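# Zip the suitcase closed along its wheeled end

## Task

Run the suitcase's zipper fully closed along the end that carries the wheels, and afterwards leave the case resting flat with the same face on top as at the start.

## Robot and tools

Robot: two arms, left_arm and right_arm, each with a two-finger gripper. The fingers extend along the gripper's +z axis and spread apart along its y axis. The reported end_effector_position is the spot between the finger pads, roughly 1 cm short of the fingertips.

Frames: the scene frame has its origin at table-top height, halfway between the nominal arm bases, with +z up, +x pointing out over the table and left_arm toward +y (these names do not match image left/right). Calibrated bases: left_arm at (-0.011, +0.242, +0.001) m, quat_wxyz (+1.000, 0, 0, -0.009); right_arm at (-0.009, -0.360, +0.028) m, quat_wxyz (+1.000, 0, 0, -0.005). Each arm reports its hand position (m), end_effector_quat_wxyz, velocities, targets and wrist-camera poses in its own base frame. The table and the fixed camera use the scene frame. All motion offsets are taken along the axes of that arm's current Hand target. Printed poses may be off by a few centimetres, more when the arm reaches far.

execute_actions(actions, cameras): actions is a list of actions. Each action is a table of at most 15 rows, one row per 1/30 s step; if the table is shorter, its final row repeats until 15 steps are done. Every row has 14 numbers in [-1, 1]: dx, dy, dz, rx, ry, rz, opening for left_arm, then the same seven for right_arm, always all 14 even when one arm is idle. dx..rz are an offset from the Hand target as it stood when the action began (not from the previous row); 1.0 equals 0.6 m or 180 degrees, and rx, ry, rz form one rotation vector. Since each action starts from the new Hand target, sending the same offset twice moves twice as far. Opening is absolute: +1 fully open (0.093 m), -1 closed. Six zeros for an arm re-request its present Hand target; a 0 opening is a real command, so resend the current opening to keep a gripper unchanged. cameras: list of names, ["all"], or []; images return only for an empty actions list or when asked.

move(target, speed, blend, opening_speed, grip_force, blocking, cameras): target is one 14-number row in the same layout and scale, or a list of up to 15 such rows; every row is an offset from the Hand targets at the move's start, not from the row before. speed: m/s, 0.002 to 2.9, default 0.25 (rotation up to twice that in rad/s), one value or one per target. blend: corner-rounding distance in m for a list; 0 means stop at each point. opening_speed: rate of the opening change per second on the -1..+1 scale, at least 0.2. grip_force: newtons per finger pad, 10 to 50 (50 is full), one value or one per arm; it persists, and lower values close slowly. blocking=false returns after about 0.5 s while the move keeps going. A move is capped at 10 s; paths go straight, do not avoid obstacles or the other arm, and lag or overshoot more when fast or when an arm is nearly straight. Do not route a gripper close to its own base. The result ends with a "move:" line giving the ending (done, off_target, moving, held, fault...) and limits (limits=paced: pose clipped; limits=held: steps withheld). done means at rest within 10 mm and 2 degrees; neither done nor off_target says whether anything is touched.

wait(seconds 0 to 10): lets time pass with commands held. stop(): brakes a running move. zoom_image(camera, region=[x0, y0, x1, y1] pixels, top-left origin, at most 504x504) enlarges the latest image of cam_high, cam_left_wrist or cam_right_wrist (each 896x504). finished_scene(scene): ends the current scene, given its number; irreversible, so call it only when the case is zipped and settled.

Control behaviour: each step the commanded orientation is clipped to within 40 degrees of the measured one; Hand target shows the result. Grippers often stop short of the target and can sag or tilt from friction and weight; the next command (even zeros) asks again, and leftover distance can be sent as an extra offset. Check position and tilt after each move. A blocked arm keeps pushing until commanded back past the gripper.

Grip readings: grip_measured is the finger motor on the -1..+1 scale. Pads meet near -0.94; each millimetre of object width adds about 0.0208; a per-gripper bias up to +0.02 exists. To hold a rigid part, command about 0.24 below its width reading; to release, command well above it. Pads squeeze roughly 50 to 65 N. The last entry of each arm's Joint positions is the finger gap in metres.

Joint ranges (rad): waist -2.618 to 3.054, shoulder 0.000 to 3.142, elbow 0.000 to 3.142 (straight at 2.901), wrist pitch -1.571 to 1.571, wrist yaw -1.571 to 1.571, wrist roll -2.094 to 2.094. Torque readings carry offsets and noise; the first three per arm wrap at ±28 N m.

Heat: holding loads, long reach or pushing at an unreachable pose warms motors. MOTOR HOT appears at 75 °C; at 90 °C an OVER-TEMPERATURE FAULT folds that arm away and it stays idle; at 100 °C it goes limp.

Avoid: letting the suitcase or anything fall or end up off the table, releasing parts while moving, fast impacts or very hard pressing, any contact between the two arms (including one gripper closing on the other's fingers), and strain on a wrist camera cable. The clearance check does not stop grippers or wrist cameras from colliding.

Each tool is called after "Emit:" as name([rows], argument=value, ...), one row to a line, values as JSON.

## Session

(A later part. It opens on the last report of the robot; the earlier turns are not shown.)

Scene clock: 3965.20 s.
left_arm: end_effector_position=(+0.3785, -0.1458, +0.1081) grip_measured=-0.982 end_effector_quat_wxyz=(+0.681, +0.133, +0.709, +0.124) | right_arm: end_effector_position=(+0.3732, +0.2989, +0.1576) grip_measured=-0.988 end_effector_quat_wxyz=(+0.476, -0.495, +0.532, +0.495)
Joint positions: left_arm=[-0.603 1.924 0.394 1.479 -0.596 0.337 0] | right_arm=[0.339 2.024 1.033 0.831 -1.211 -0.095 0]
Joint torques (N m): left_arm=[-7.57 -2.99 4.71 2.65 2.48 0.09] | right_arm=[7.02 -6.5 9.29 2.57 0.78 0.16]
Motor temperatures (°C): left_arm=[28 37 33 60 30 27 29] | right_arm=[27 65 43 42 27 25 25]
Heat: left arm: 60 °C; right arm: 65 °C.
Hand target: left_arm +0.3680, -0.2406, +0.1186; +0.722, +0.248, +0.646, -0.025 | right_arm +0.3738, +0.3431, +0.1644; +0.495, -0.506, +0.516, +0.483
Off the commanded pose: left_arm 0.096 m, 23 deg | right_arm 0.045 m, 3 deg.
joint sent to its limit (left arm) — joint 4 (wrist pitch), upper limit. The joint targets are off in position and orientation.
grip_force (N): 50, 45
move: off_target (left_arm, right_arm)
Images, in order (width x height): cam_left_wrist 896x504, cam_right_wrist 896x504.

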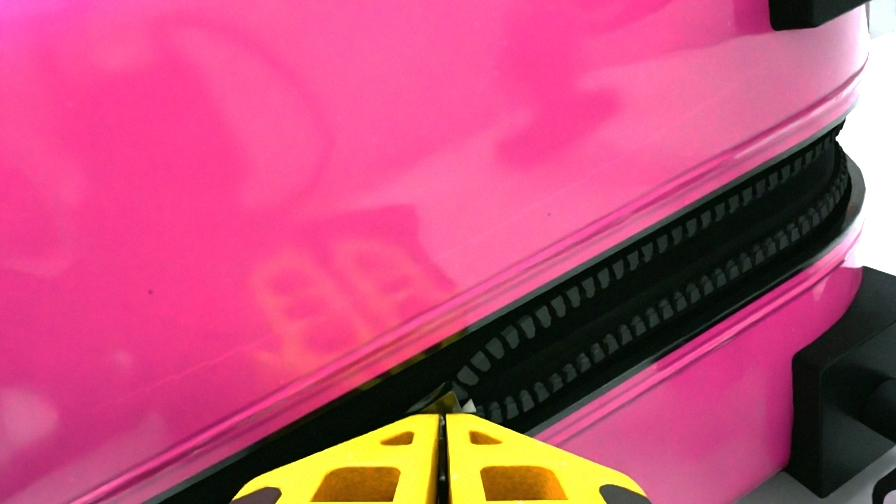

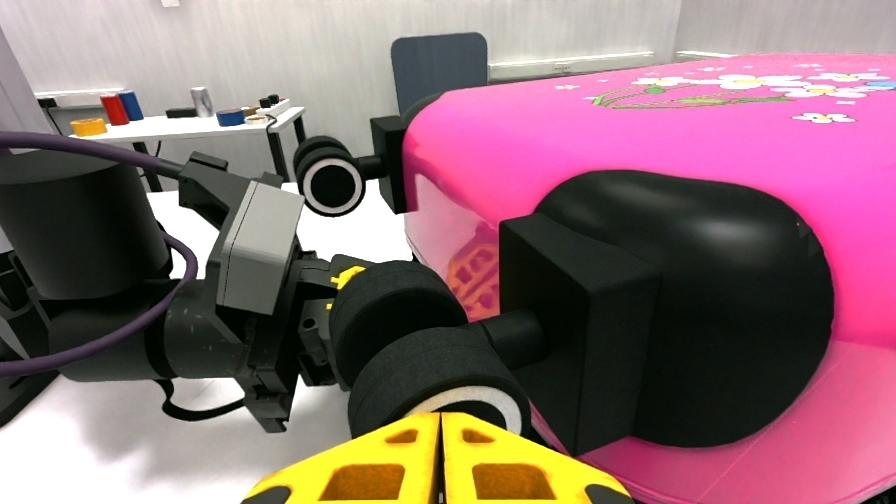

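Emit:
move([
  [-0.0251,-0.0759,0.0228,0.01,-0.004,-0.0,-1,0.0,0.0,0.05,0,0,0,-1],
], speed=0.06, cameras=["cam_left_wrist","cam_right_wrist"])

Scene clock: 3970.13 s.
left_arm: end_effector_position=(+0.3679, -0.1516, +0.1080) grip_measured=-0.982 end_effector_quat_wxyz=(+0.676, +0.094, +0.712, +0.165) | right_arm: end_effector_position=(+0.3642, +0.3225, +0.1569) grip_measured=-0.988 end_effector_quat_wxyz=(-0.462, +0.508, -0.518, -0.511)
Joint positions: left_arm=[-0.703 1.95 0.425 1.479 -0.811 0.337 0] | right_arm=[0.395 2.054 1.072 0.831 -1.213 -0.081 0]
Joint torques (N m): left_arm=[-11.69 -3.78 6.2 2.37 3.25 0.19] | right_arm=[7.43 -6.05 10.62 2.44 1.45 0.19]
Motor temperatures (°C): left_arm=[29 37 33 60 32 27 29] | right_arm=[28 64 44 42 27 25 25]
Heat: left arm: 60 °C; right arm: 64 °C.
Hand target: left_arm +0.3619, -0.2901, +0.1186; +0.722, +0.259, +0.641, -0.037 | right_arm +0.3745, +0.3730, +0.1630; -0.495, +0.506, -0.516, -0.483
Off the commanded pose: left_arm 0.139 m, 32 deg | right_arm 0.052 m, 5 deg.
grip_force (N): 50, 45
move: off_target (left_arm, right_arm)
Images, in order (width x height): cam_left_wrist 896x504, cam_right_wrist 896x504.

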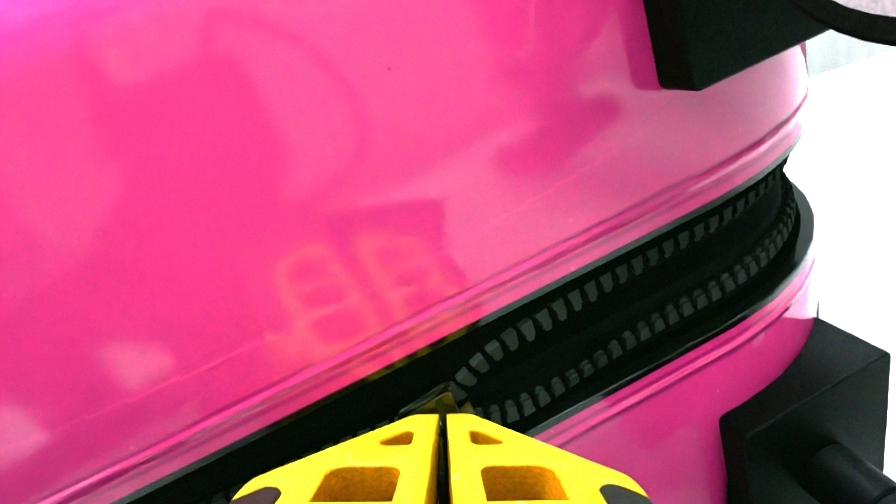

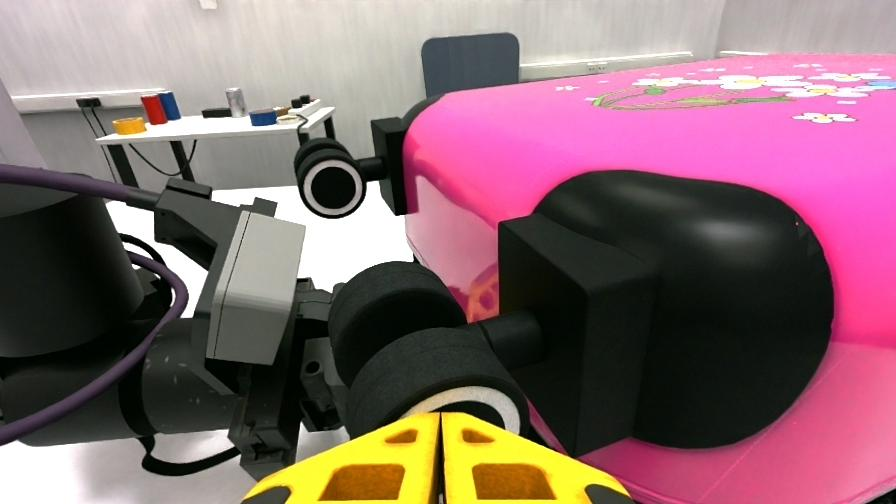

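Emit:
move([
  [0.0558,0.1883,-0.0723,-0.036,-0.019,-0.273,-1,0.0,0.0,-0.07,0,0,0,-1],
], speed=0.15, cameras=["cam_left_wrist","cam_right_wrist"])

Scene clock: 4047.83 s.
left_arm: end_effector_position=(+0.3787, -0.1382, +0.1091) grip_measured=-0.982 end_effector_quat_wxyz=(+0.665, -0.072, +0.723, -0.174) | right_arm: end_effector_position=(+0.3740, +0.3293, +0.1558) grip_measured=-0.988 end_effector_quat_wxyz=(+0.481, -0.494, +0.536, +0.487)
Joint positions: left_arm=[-0.485 1.872 0.334 1.479 -0.328 -0.373 0] | right_arm=[0.413 2.054 1.072 0.839 -1.119 -0.081 0]
Joint torques (N m): left_arm=[-0.17 -4.12 2.18 2.72 1.29 -1.41] | right_arm=[-0.14 -8.84 6.53 2.47 -0.24 -0.1]
Motor temperatures (°C): left_arm=[42 36 34 58 49 27 29] | right_arm=[35 55 48 43 32 25 26]
Heat: left arm: 58 °C; right arm: 55 °C.
Hand target: left_arm +0.3720, -0.1649, +0.1219; +0.673, -0.072, +0.670, -0.306 | right_arm +0.3736, +0.3311, +0.1649; +0.495, -0.506, +0.516, +0.483
Off the commanded pose: left_arm 0.030 m, 16 deg | right_arm 0.009 m, 3 deg.
joint sent to its limit (left arm) — joint 4 (wrist pitch), upper limit. The joint targets are off in position and orientation.
grip_force (N): 50, 45
move: off_target (left_arm, right_arm)
Images, in order (width x height): cam_left_wrist 896x504, cam_right_wrist 896x504.

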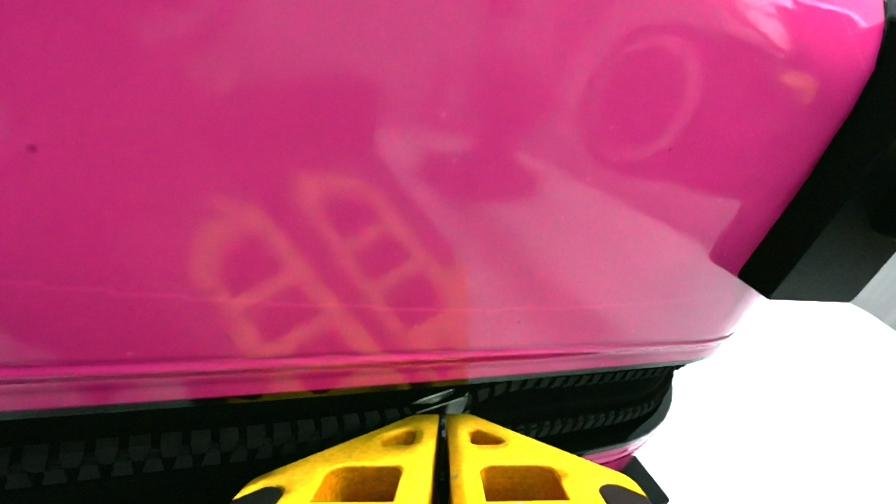

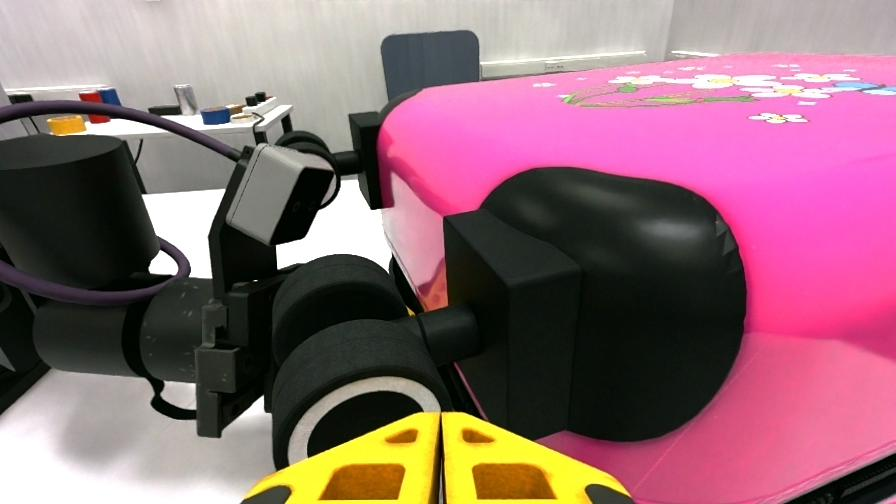

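Emit:
move([
  [0.004,0.0,0.0,-0.012,-0.006,-0.1,-1,0.0,0.0,0.0,0,0,0,-1],
], speed=0.15, cameras=["cam_left_wrist","cam_right_wrist"])

Scene clock: 4055.30 s.
left_arm: end_effector_position=(+0.3777, -0.1373, +0.1088) grip_measured=-0.982 end_effector_quat_wxyz=(+0.630, -0.190, +0.702, -0.275) | right_arm: end_effector_position=(+0.3745, +0.3287, +0.1558) grip_measured=-0.988 end_effector_quat_wxyz=(+0.481, -0.493, +0.537, +0.487)
Joint positions: left_arm=[-0.49 1.87 0.331 1.479 -0.342 -0.695 0] | right_arm=[0.411 2.054 1.072 0.839 -1.119 -0.081 0]
Joint torques (N m): left_arm=[-1.95 -3 3.11 2.73 0.83 -1.37] | right_arm=[-0.08 -9.21 6.42 2.39 -0.25 -0.13]
Motor temperatures (°C): left_arm=[39 36 34 59 46 28 29] | right_arm=[34 56 48 44 31 25 26]
Heat: left arm: 59 °C; right arm: 56 °C.
Hand target: left_arm +0.3718, -0.1662, +0.1199; +0.621, -0.191, +0.650, -0.394 | right_arm +0.3736, +0.3311, +0.1649; +0.495, -0.506, +0.516, +0.483
Off the commanded pose: left_arm 0.031 m, 15 deg | right_arm 0.009 m, 3 deg.
joint sent to its limit (left arm) — joint 4 (wrist pitch), upper limit. The joint targets are off in position and orientation.
grip_force (N): 50, 45
move: off_target (left_arm, right_arm)
Images, in order (width x height): cam_left_wrist 896x504, cam_right_wrist 896x504.

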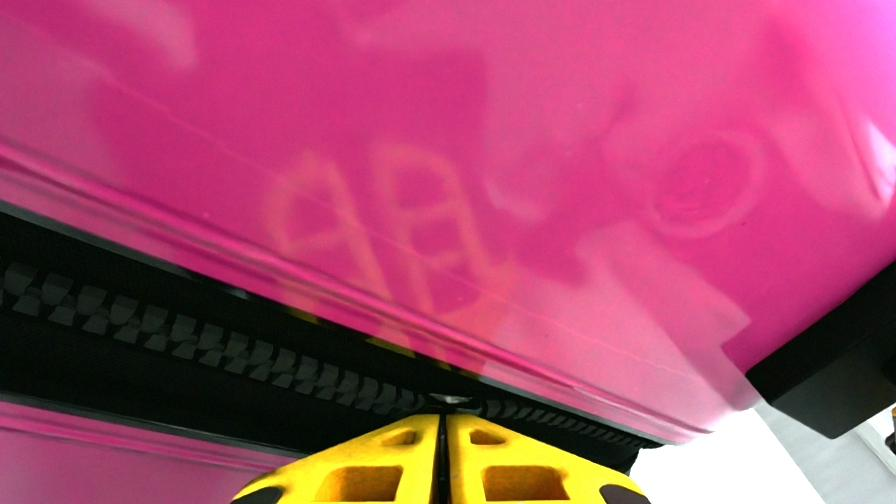

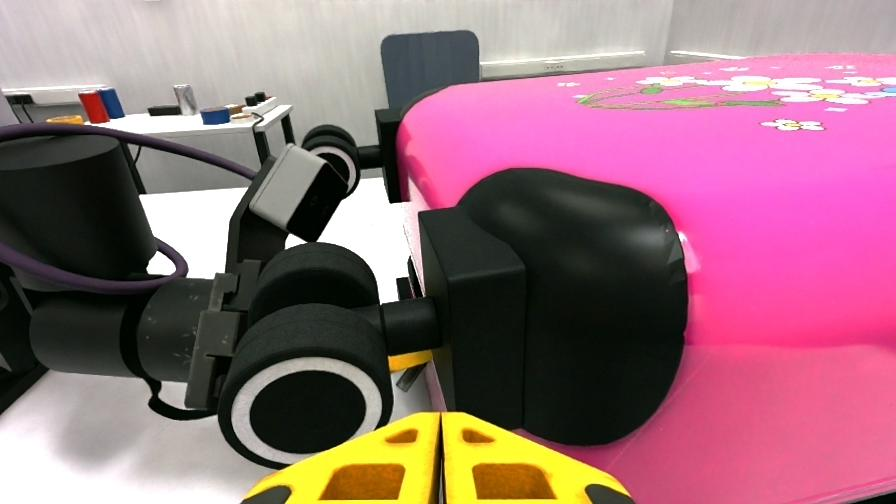

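Emit:
move([
  [0.004,0.0,0.0,-0.012,-0.006,-0.16,-1,0.0,0.0,0.0,0,0,0,-1],
], speed=0.15, cameras=["cam_left_wrist","cam_right_wrist"])

Scene clock: 4062.77 s.
left_arm: end_effector_position=(+0.3761, -0.1422, +0.1096) grip_measured=-0.982 end_effector_quat_wxyz=(+0.528, -0.390, +0.612, -0.442) | right_arm: end_effector_position=(+0.3745, +0.3287, +0.1558) grip_measured=-0.988 end_effector_quat_wxyz=(+0.481, -0.493, +0.537, +0.487)
Joint positions: left_arm=[-0.522 1.875 0.339 1.479 -0.391 -1.286 0] | right_arm=[0.411 2.054 1.072 0.839 -1.119 -0.081 0]
Joint torques (N m): left_arm=[-1.77 -2.56 3.33 2.69 0.68 -0.56] | right_arm=[-0.27 -9.11 6.43 2.44 -0.3 -0.12]
Motor temperatures (°C): left_arm=[37 36 33 59 44 29 29] | right_arm=[33 57 47 45 30 25 26]
Heat: left arm: 59 °C; right arm: 57 °C.
Hand target: left_arm +0.3714, -0.1679, +0.1183; +0.506, -0.362, +0.583, -0.522 | right_arm +0.3736, +0.3311, +0.1649; +0.495, -0.506, +0.516, +0.483
Off the commanded pose: left_arm 0.028 m, 11 deg | right_arm 0.009 m, 3 deg.
joint sent to its limit (left arm) — joint 4 (wrist pitch), upper limit. The joint targets are off in position and orientation.
grip_force (N): 50, 45
move: off_target (left_arm, right_arm)
Images, in order (width x height): cam_left_wrist 896x504, cam_right_wrist 896x504.

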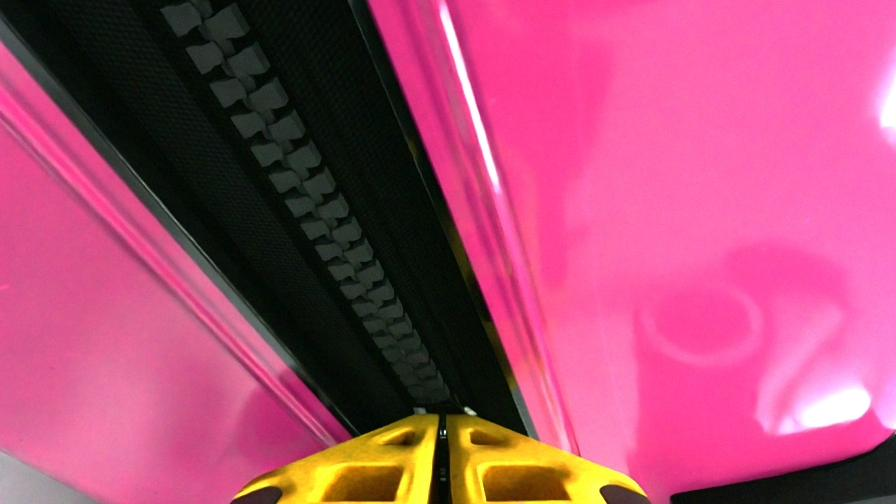

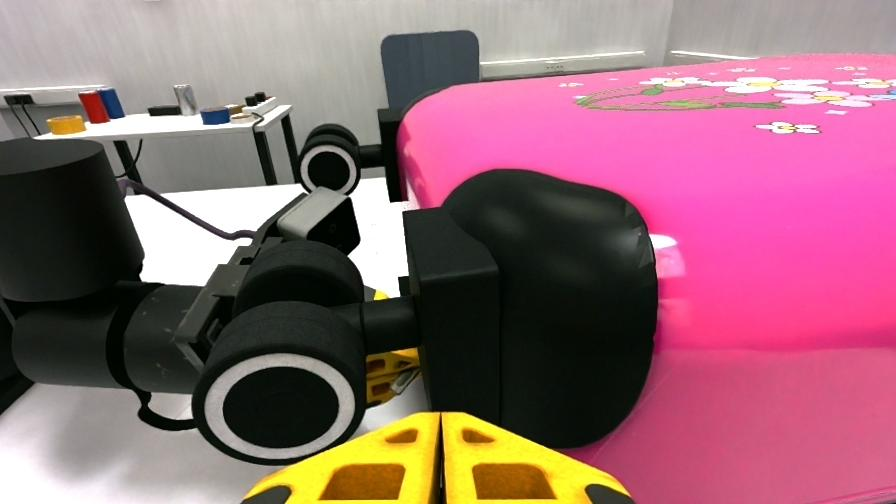

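Emit:
move([
  [0.0942,-0.0137,0.0307,0.0094,0.0433,-0.0026,-1,0.0,0.0,0.083,0,0,0,-1],
], speed=0.06, cameras=["cam_left_wrist","cam_right_wrist"])

Scene clock: 4074.30 s.
left_arm: end_effector_position=(+0.3862, -0.1555, +0.1087) grip_measured=-0.982 end_effector_quat_wxyz=(+0.526, -0.421, +0.584, -0.452) | right_arm: end_effector_position=(+0.3777, +0.3486, +0.1567) grip_measured=-0.988 end_effector_quat_wxyz=(+0.484, -0.500, +0.527, +0.487)
Joint positions: left_arm=[-0.574 1.936 0.414 1.479 -0.489 -1.354 0] | right_arm=[0.45 2.096 1.134 0.839 -1.095 -0.081 0]
Joint torques (N m): left_arm=[-5.76 -2.03 4.74 2.65 1.89 0.07] | right_arm=[4.59 -7.61 9.54 2.42 0.54 0.11]
Motor temperatures (°C): left_arm=[35 36 33 59 41 28 29] | right_arm=[32 58 46 46 30 25 26]
Heat: left arm: 59 °C; right arm: 58 °C.
Hand target: left_arm +0.3756, -0.2277, +0.1154; +0.468, -0.321, +0.607, -0.556 | right_arm +0.3747, +0.3808, +0.1627; +0.495, -0.506, +0.516, +0.483
Off the commanded pose: left_arm 0.073 m, 18 deg | right_arm 0.033 m, 2 deg.
joint sent to its limit (left arm) — joint 4 (wrist pitch), upper limit. The joint targets are off in position and orientation.
grip_force (N): 50, 45
move: off_target (left_arm, right_arm)
Images, in order (width x height): cam_left_wrist 896x504, cam_right_wrist 896x504.

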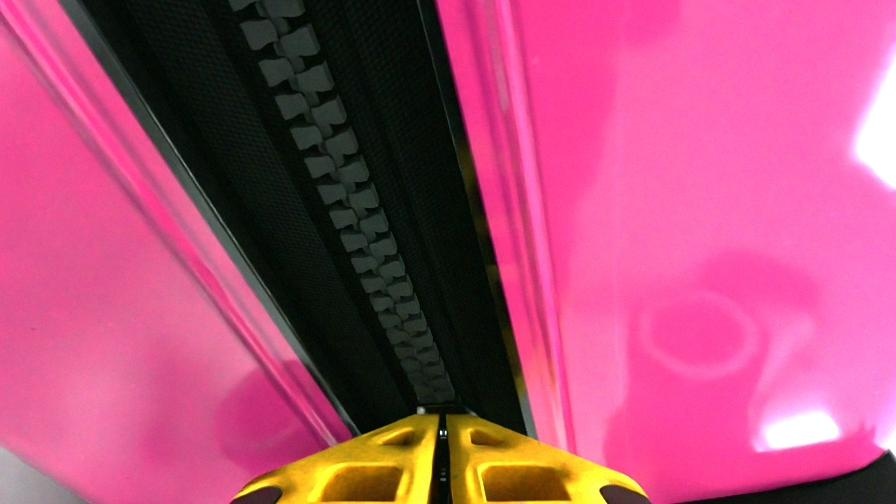

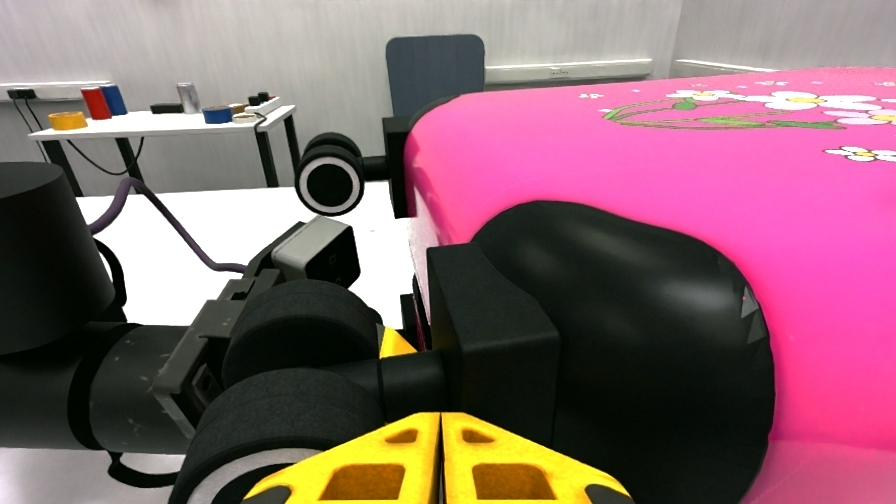

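Emit:
move([
  [0.0785,-0.0114,0.0255,0.0094,0.0433,-0.0026,-1,0.0,0.0,0.06,0,0,0,-1],
], speed=0.06, cameras=["cam_left_wrist","cam_right_wrist"])

Scene clock: 4080.50 s.
left_arm: end_effector_position=(+0.3914, -0.1888, +0.1086) grip_measured=-0.982 end_effector_quat_wxyz=(+0.518, -0.406, +0.587, -0.471) | right_arm: end_effector_position=(+0.3732, +0.3794, +0.1565) grip_measured=-0.988 end_effector_quat_wxyz=(+0.479, -0.513, +0.510, +0.497)
Joint positions: left_arm=[-0.638 1.996 0.494 1.479 -0.506 -1.354 0] | right_arm=[0.511 2.152 1.214 0.839 -1.078 -0.073 0]
Joint torques (N m): left_arm=[-6.39 -2.62 4.19 2.64 2.6 0.11] | right_arm=[5.29 -7.72 10 2.19 1.02 0.18]
Motor temperatures (°C): left_arm=[35 35 33 59 42 28 29] | right_arm=[32 59 47 46 30 25 26]
Heat: left arm: 59 °C; right arm: 59 °C.
Hand target: left_arm +0.3721, -0.2775, +0.1129; +0.428, -0.278, +0.628, -0.587 | right_arm +0.3755, +0.4168, +0.1611; +0.495, -0.506, +0.516, +0.483
Off the commanded pose: left_arm 0.091 m, 23 deg | right_arm 0.038 m, 3 deg.
joint sent to its limit (left arm) — joint 4 (wrist pitch), upper limit. The joint targets are off in position and orientation.
grip_force (N): 50, 45
move: off_target (left_arm, right_arm)
Images, in order (width x height): cam_left_wrist 896x504, cam_right_wrist 896x504.

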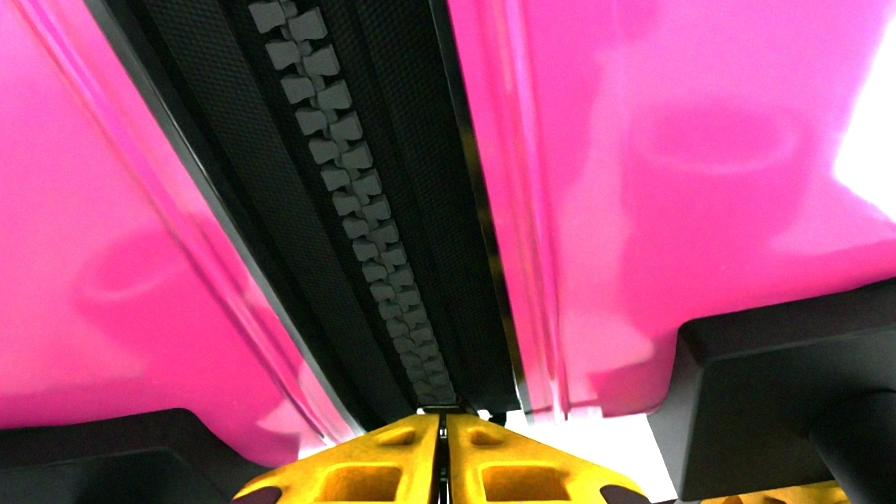

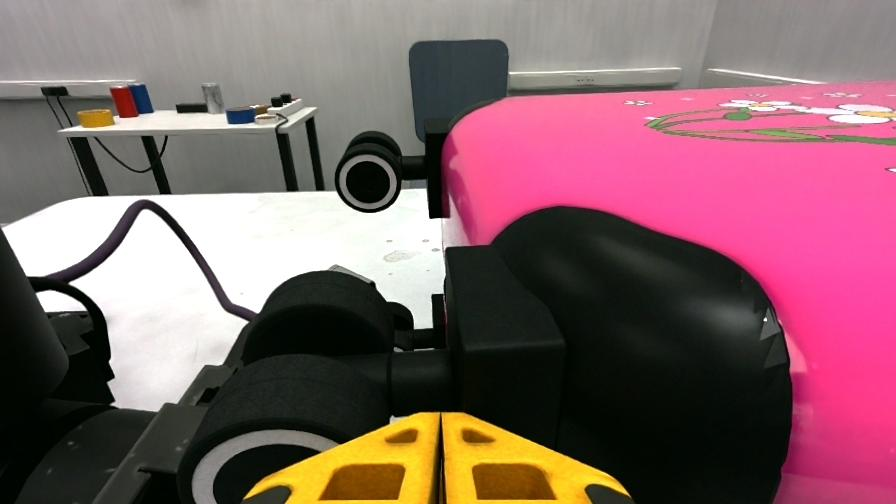

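Emit:
move([
  [0.0037,0.0037,0.0785,0.0,0.0,0.0,-1,0.0,0.0,0.03,0,0,0,-1],
], speed=0.06, cameras=["cam_left_wrist","cam_right_wrist"])

Scene clock: 4109.87 s.
left_arm: end_effector_position=(+0.4198, -0.1988, +0.1093) grip_measured=-0.982 end_effector_quat_wxyz=(+0.532, -0.417, +0.565, -0.473) | right_arm: end_effector_position=(+0.3931, +0.3887, +0.1564) grip_measured=-0.988 end_effector_quat_wxyz=(+0.503, -0.495, +0.527, +0.473)
Joint positions: left_arm=[-0.629 2.091 0.631 1.478 -0.538 -1.354 0] | right_arm=[0.523 2.185 1.263 0.839 -0.983 -0.069 0]
Joint torques (N m): left_arm=[-6.19 -3.99 7.38 2 2.94 0.17] | right_arm=[6.71 -8.08 10.28 2.07 0.41 0.13]
Motor temperatures (°C): left_arm=[35 35 33 59 46 27 29] | right_arm=[33 63 48 45 31 25 26]
Heat: left arm: 59 °C; right arm: 63 °C.
Hand target: left_arm +0.4121, -0.3026, +0.1130; +0.428, -0.278, +0.628, -0.587 | right_arm +0.3759, +0.4348, +0.1604; +0.495, -0.506, +0.516, +0.483
Off the commanded pose: left_arm 0.104 m, 25 deg | right_arm 0.049 m, 2 deg.
grip_force (N): 50, 45
move: off_target (left_arm, right_arm)
Images, in order (width x height): cam_left_wrist 896x504, cam_right_wrist 896x504.

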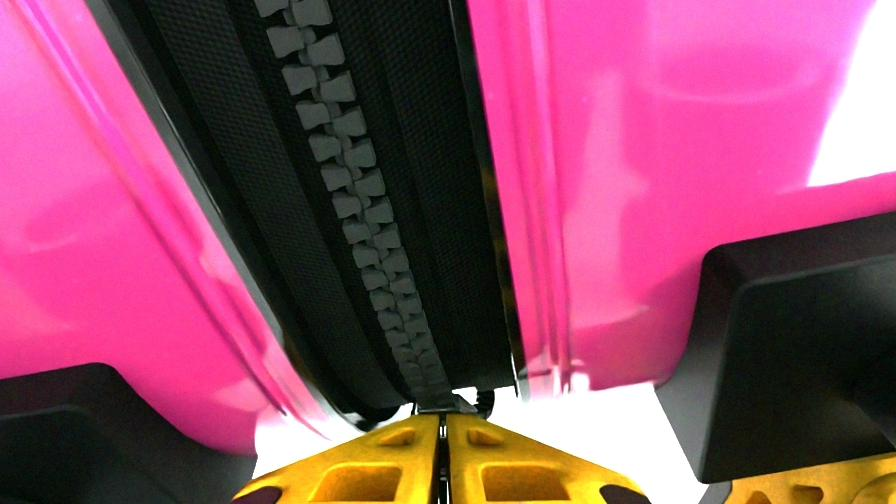

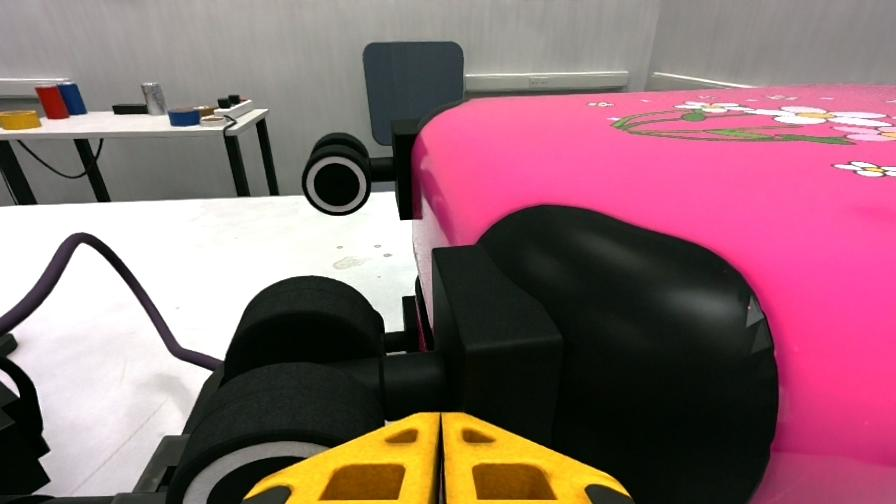

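Emit:
move([
  [0.0,0.0037,0.07,0.0,0.0,0.0,-1,0.0,0.0,0.02,0,0,0,-1],
], speed=0.06, cameras=["cam_left_wrist","cam_right_wrist"])

Scene clock: 4124.87 s.
left_arm: end_effector_position=(+0.4447, -0.2013, +0.1087) grip_measured=-0.982 end_effector_quat_wxyz=(+0.547, -0.430, +0.542, -0.470) | right_arm: end_effector_position=(+0.4137, +0.3913, +0.1568) grip_measured=-0.988 end_effector_quat_wxyz=(+0.526, -0.474, +0.546, +0.448)
Joint positions: left_arm=[-0.614 2.17 0.747 1.472 -0.575 -1.354 0] | right_arm=[0.525 2.208 1.3 0.837 -0.894 -0.066 0]
Joint torques (N m): left_arm=[-6.8 -5.53 9.68 1.42 3.28 0.2] | right_arm=[7.77 -8.68 10.25 1.96 -0.2 0.17]
Motor temperatures (°C): left_arm=[35 35 33 57 49 27 29] | right_arm=[34 62 50 45 30 25 26]
Heat: left arm: 57 °C; right arm: 62 °C.
Hand target: left_arm +0.4488, -0.3233, +0.1133; +0.428, -0.278, +0.628, -0.587 | right_arm +0.3761, +0.4468, +0.1598; +0.495, -0.506, +0.516, +0.483
Off the commanded pose: left_arm 0.122 m, 28 deg | right_arm 0.067 m, 7 deg.
grip_force (N): 50, 45
move: off_target (left_arm, right_arm)
Images, in order (width x height): cam_left_wrist 896x504, cam_right_wrist 896x504.

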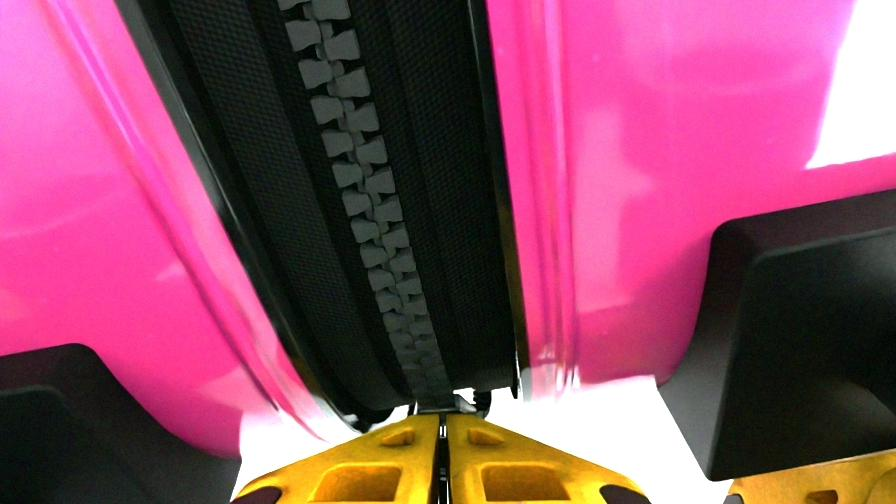

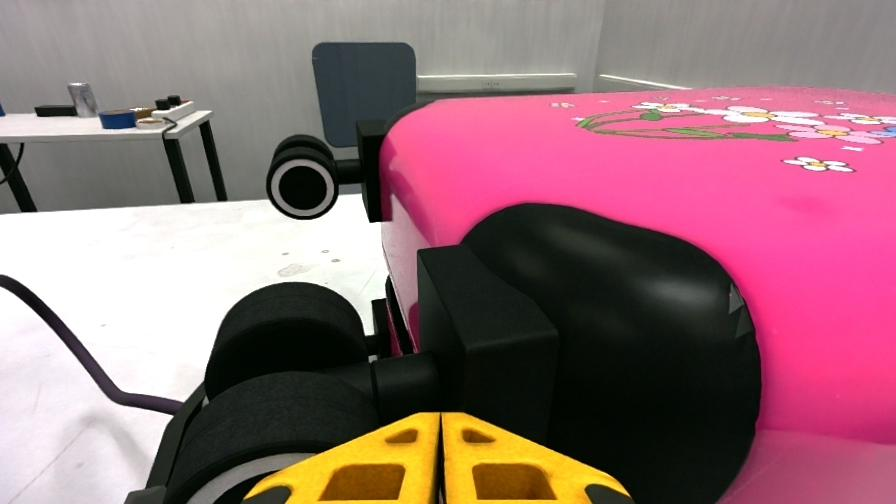

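Emit:
move([
  [0.0,0.0037,0.06,0.0,0.0,0.0,-1,0.0,0.07,0.02,0,0,0,-1],
], speed=0.06, cameras=["cam_left_wrist","cam_right_wrist"])

Scene clock: 4153.67 s.
left_arm: end_effector_position=(+0.4509, -0.1989, +0.1096) grip_measured=-0.982 end_effector_quat_wxyz=(+0.556, -0.439, +0.531, -0.465) | right_arm: end_effector_position=(+0.4203, +0.3875, +0.1556) grip_measured=-0.988 end_effector_quat_wxyz=(+0.543, -0.454, +0.564, +0.425)
Joint positions: left_arm=[-0.611 2.188 0.778 1.472 -0.604 -1.354 0] | right_arm=[0.53 2.191 1.267 0.852 -0.811 -0.064 0]
Joint torques (N m): left_arm=[-0.23 -7.71 3.73 1.77 0.09 0.12] | right_arm=[1.02 -10.74 6.28 2.42 -0.19 -0.03]
Motor temperatures (°C): left_arm=[35 36 35 54 54 27 29] | right_arm=[37 66 54 44 29 25 26]
Heat: left arm: 54 °C; right arm: 66 °C.
Hand target: left_arm +0.4492, -0.2058, +0.1135; +0.552, -0.431, +0.533, -0.475 (not the last commanded pose) | right_arm +0.4114, +0.3966, +0.1608; +0.542, -0.463, +0.552, +0.432 (not the last commanded pose)
Off the commanded pose: left_arm 0.145 m, 30 deg | right_arm 0.112 m, 12 deg.
grip_force (N): 50, 45
move: held (left_arm, right_arm; a check stopped the path); limits=held
pose unreachable (left arm): on one or more control steps of this call, first in action 0 (counted from 0), this arm could not follow its commanded pose, so it was not sent that pose on those steps. It may still have moved: this result reports where it is.
cause: moving toward the commanded pose would bring a part of the arm too close to another arm (this arm's wrist (the part past joint 4) and the right arm's gripper housing, at the place that arm was heading or pushing toward when its own hold began).
pose unreachable (right arm): on one or more control steps of this call, first in action 0 (counted from 0), this arm could not follow its commanded pose, so it was not sent that pose on those steps. It may still have moved: this result reports where it is.
cause: moving toward the commanded pose would bring a part of the arm too close to another arm (this arm's fingers and the left arm's wrist (the part past joint 4), along the way the arms are being sent, or toward where that arm still pushes).
Images, in order (width x height): cam_left_wrist 896x504, cam_right_wrist 896x504.

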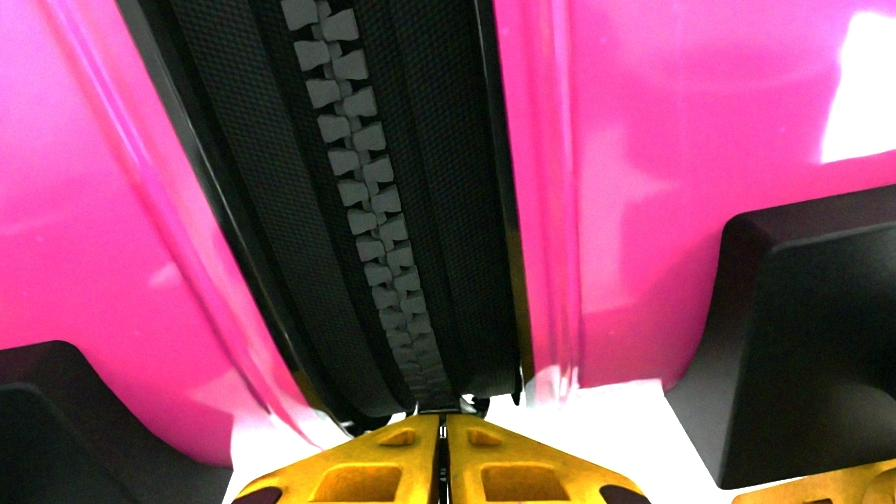

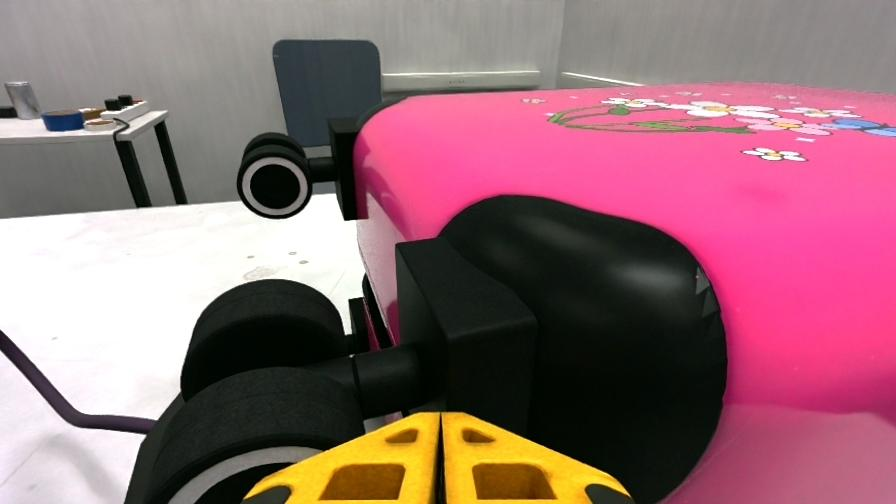

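Emit:
move([
  [0.0,0.0,0.0,0.0,0.0,0.0,-0.4,0.0,0.05,-0.2,0,0,0,-1],
  [0.0,0.0,-0.2,0.0,0.0,0.0,-0.4,0.0,0.1,-0.25,0,0,0,-1],
], speed=0.15, cameras=["all"])

Scene clock: 4182.30 s.
left_arm: end_effector_position=(+0.3299, -0.2010, +0.0759) grip_measured=-0.403 end_effector_quat_wxyz=(+0.530, -0.440, +0.596, -0.413) | right_arm: end_effector_position=(+0.3253, +0.2620, +0.1457) grip_measured=-0.988 end_effector_quat_wxyz=(+0.511, -0.446, +0.586, +0.444)
Joint positions: left_arm=[-0.881 2.021 0.397 1.475 -0.849 -1.41 0.026] | right_arm=[0.324 1.795 0.648 0.981 -1.035 -0.078 0]
Joint torques (N m): left_arm=[-0.44 -8.5 2.18 2.53 -0.29 0.08] | right_arm=[-0.31 -8.54 4.64 2.85 -0.24 -0.16]
Motor temperatures (°C): left_arm=[32 40 34 55 44 27 29] | right_arm=[33 72 49 44 29 25 26]
Heat: left arm: 55 °C; right arm: 72 °C.
Hand target: left_arm +0.3295, -0.2021, +0.1063; +0.552, -0.431, +0.533, -0.475 | right_arm +0.3229, +0.2615, +0.1653; +0.542, -0.463, +0.552, +0.432
Off the commanded pose: left_arm 0.030 m, 10 deg | right_arm 0.020 m, 6 deg.
joint sent to its limit (left arm) — joint 4 (wrist pitch), upper limit. The joint targets are off in position and orientation.
grip_force (N): 50, 45
move: off_target (left_arm, right_arm)

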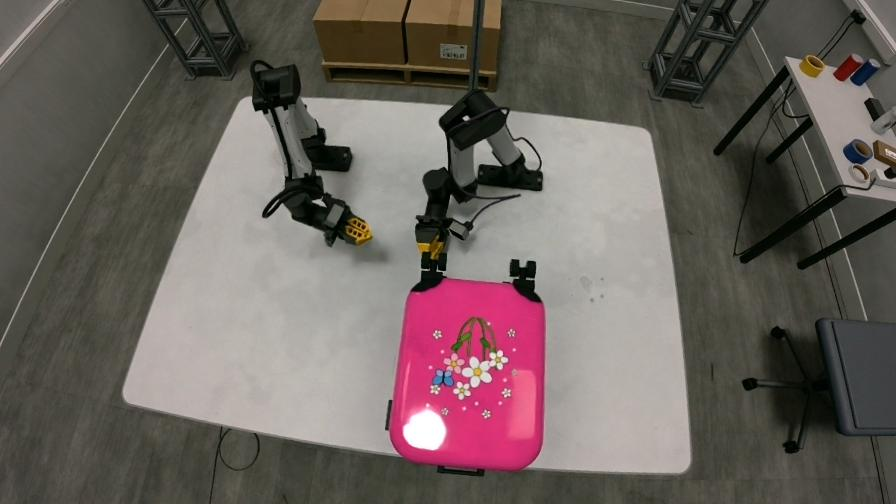

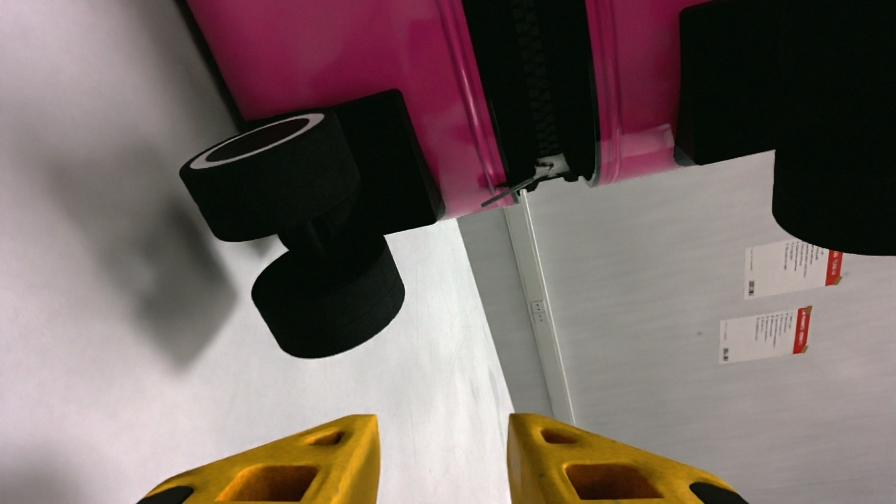

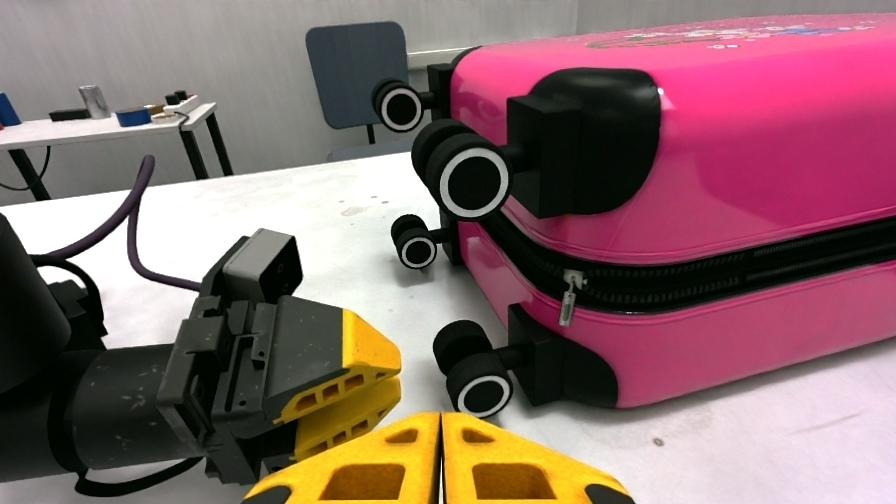

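Emit:
zoom_image(camera="cam_right_wrist", region=[460, 180, 800, 371])

Scaled by 1.482.

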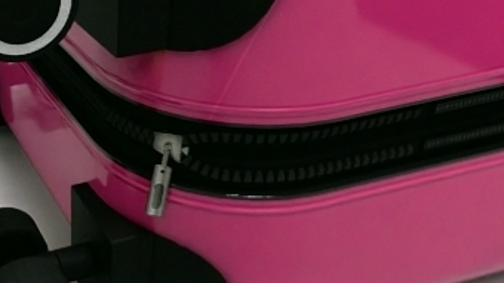

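Emit:
move([
  [-0.1037,-0.1313,-0.01,0.0,0.0,-0.056,0.2,0.0,0.03,-0.06,0,0,0,-1],
], speed=0.15, cameras=["cam_left_wrist","cam_right_wrist"])

Scene clock: 4296.57 s.
left_arm: end_effector_position=(+0.3200, -0.1545, +0.1866) grip_measured=+0.197 end_effector_quat_wxyz=(+0.510, -0.479, +0.497, -0.513) | right_arm: end_effector_position=(+0.3006, +0.2303, +0.1501) grip_measured=-0.988 end_effector_quat_wxyz=(+0.513, -0.444, +0.584, +0.446)
Joint positions: left_arm=[-0.783 1.452 0.285 1.231 -0.76 -1.51 0.055] | right_arm=[0.243 1.677 0.52 0.981 -1.116 -0.092 0]
Joint torques (N m): left_arm=[0.75 -5.37 4.93 1.5 0.07 0.08] | right_arm=[-0.35 -7.21 4.45 2.77 -0.28 -0.17]
Motor temperatures (°C): left_arm=[30 45 31 59 35 27 29] | right_arm=[29 63 41 50 28 25 26]
Heat: left arm: 59 °C; right arm: 63 °C.
Hand target: left_arm +0.3196, -0.1546, +0.1944; +0.508, -0.476, +0.493, -0.522 | right_arm +0.2981, +0.2298, +0.1663; +0.542, -0.463, +0.552, +0.432
Off the commanded pose: left_arm 0.008 m, 1 deg | right_arm 0.016 m, 6 deg.
grip_force (N): 50, 45
move: off_target (right_arm)
Images, in order (width x height): cam_left_wrist 896x504, cam_right_wrist 896x504.

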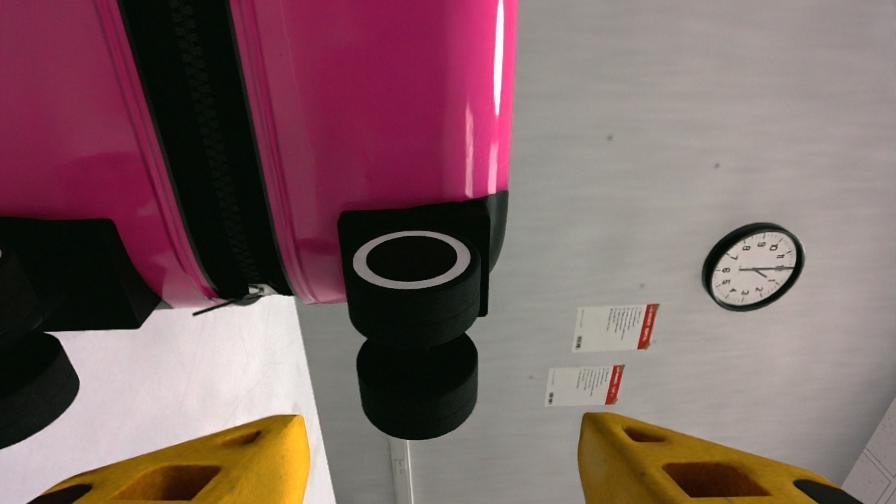

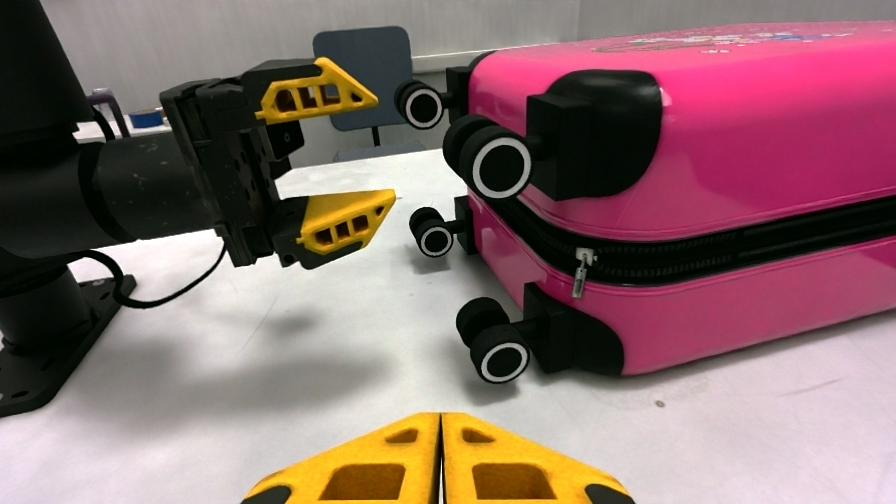

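Emit:
move([
  [-0.0072,0.0168,0.1092,0.0,0.0,0.0,0.2,0.0,0.0,0.0,0,0,0,-1],
], speed=0.12, cameras=["cam_left_wrist","cam_right_wrist"])

Scene clock: 4308.20 s.
left_arm: end_effector_position=(+0.3784, -0.1512, +0.1741) grip_measured=+0.197 end_effector_quat_wxyz=(+0.504, -0.478, +0.512, -0.506) | right_arm: end_effector_position=(+0.3006, +0.2303, +0.1501) grip_measured=-0.988 end_effector_quat_wxyz=(+0.513, -0.444, +0.584, +0.446)
Joint positions: left_arm=[-0.605 1.64 0.433 1.231 -0.569 -1.527 0.055] | right_arm=[0.243 1.677 0.52 0.981 -1.116 -0.092 0]
Joint torques (N m): left_arm=[0.64 -3.9 7.5 1.97 0.04 0.08] | right_arm=[-0.38 -7.41 4.57 2.79 -0.26 -0.24]
Motor temperatures (°C): left_arm=[30 43 32 56 35 27 29] | right_arm=[29 62 41 50 28 25 26]
Heat: left arm: 56 °C; right arm: 62 °C.
Hand target: left_arm +0.3858, -0.1523, +0.1883; +0.508, -0.476, +0.493, -0.522 | right_arm +0.2981, +0.2298, +0.1663; +0.542, -0.463, +0.552, +0.432
Off the commanded pose: left_arm 0.016 m, 3 deg | right_arm 0.016 m, 6 deg.
grip_force (N): 50, 45
move: off_target (left_arm, right_arm)
Images, in order (width x height): cam_left_wrist 896x504, cam_right_wrist 896x504.

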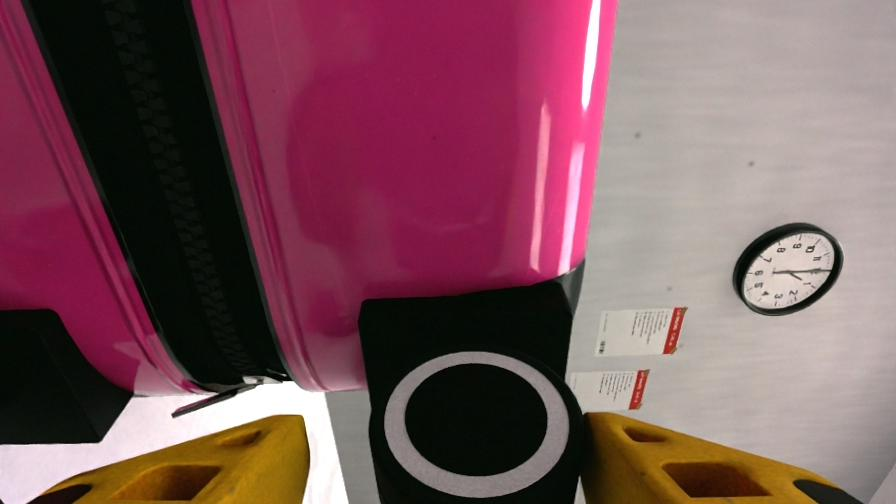

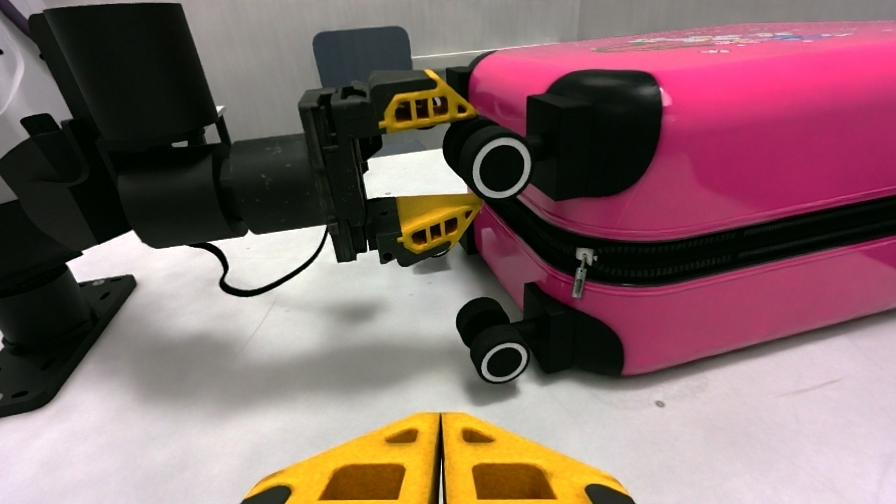

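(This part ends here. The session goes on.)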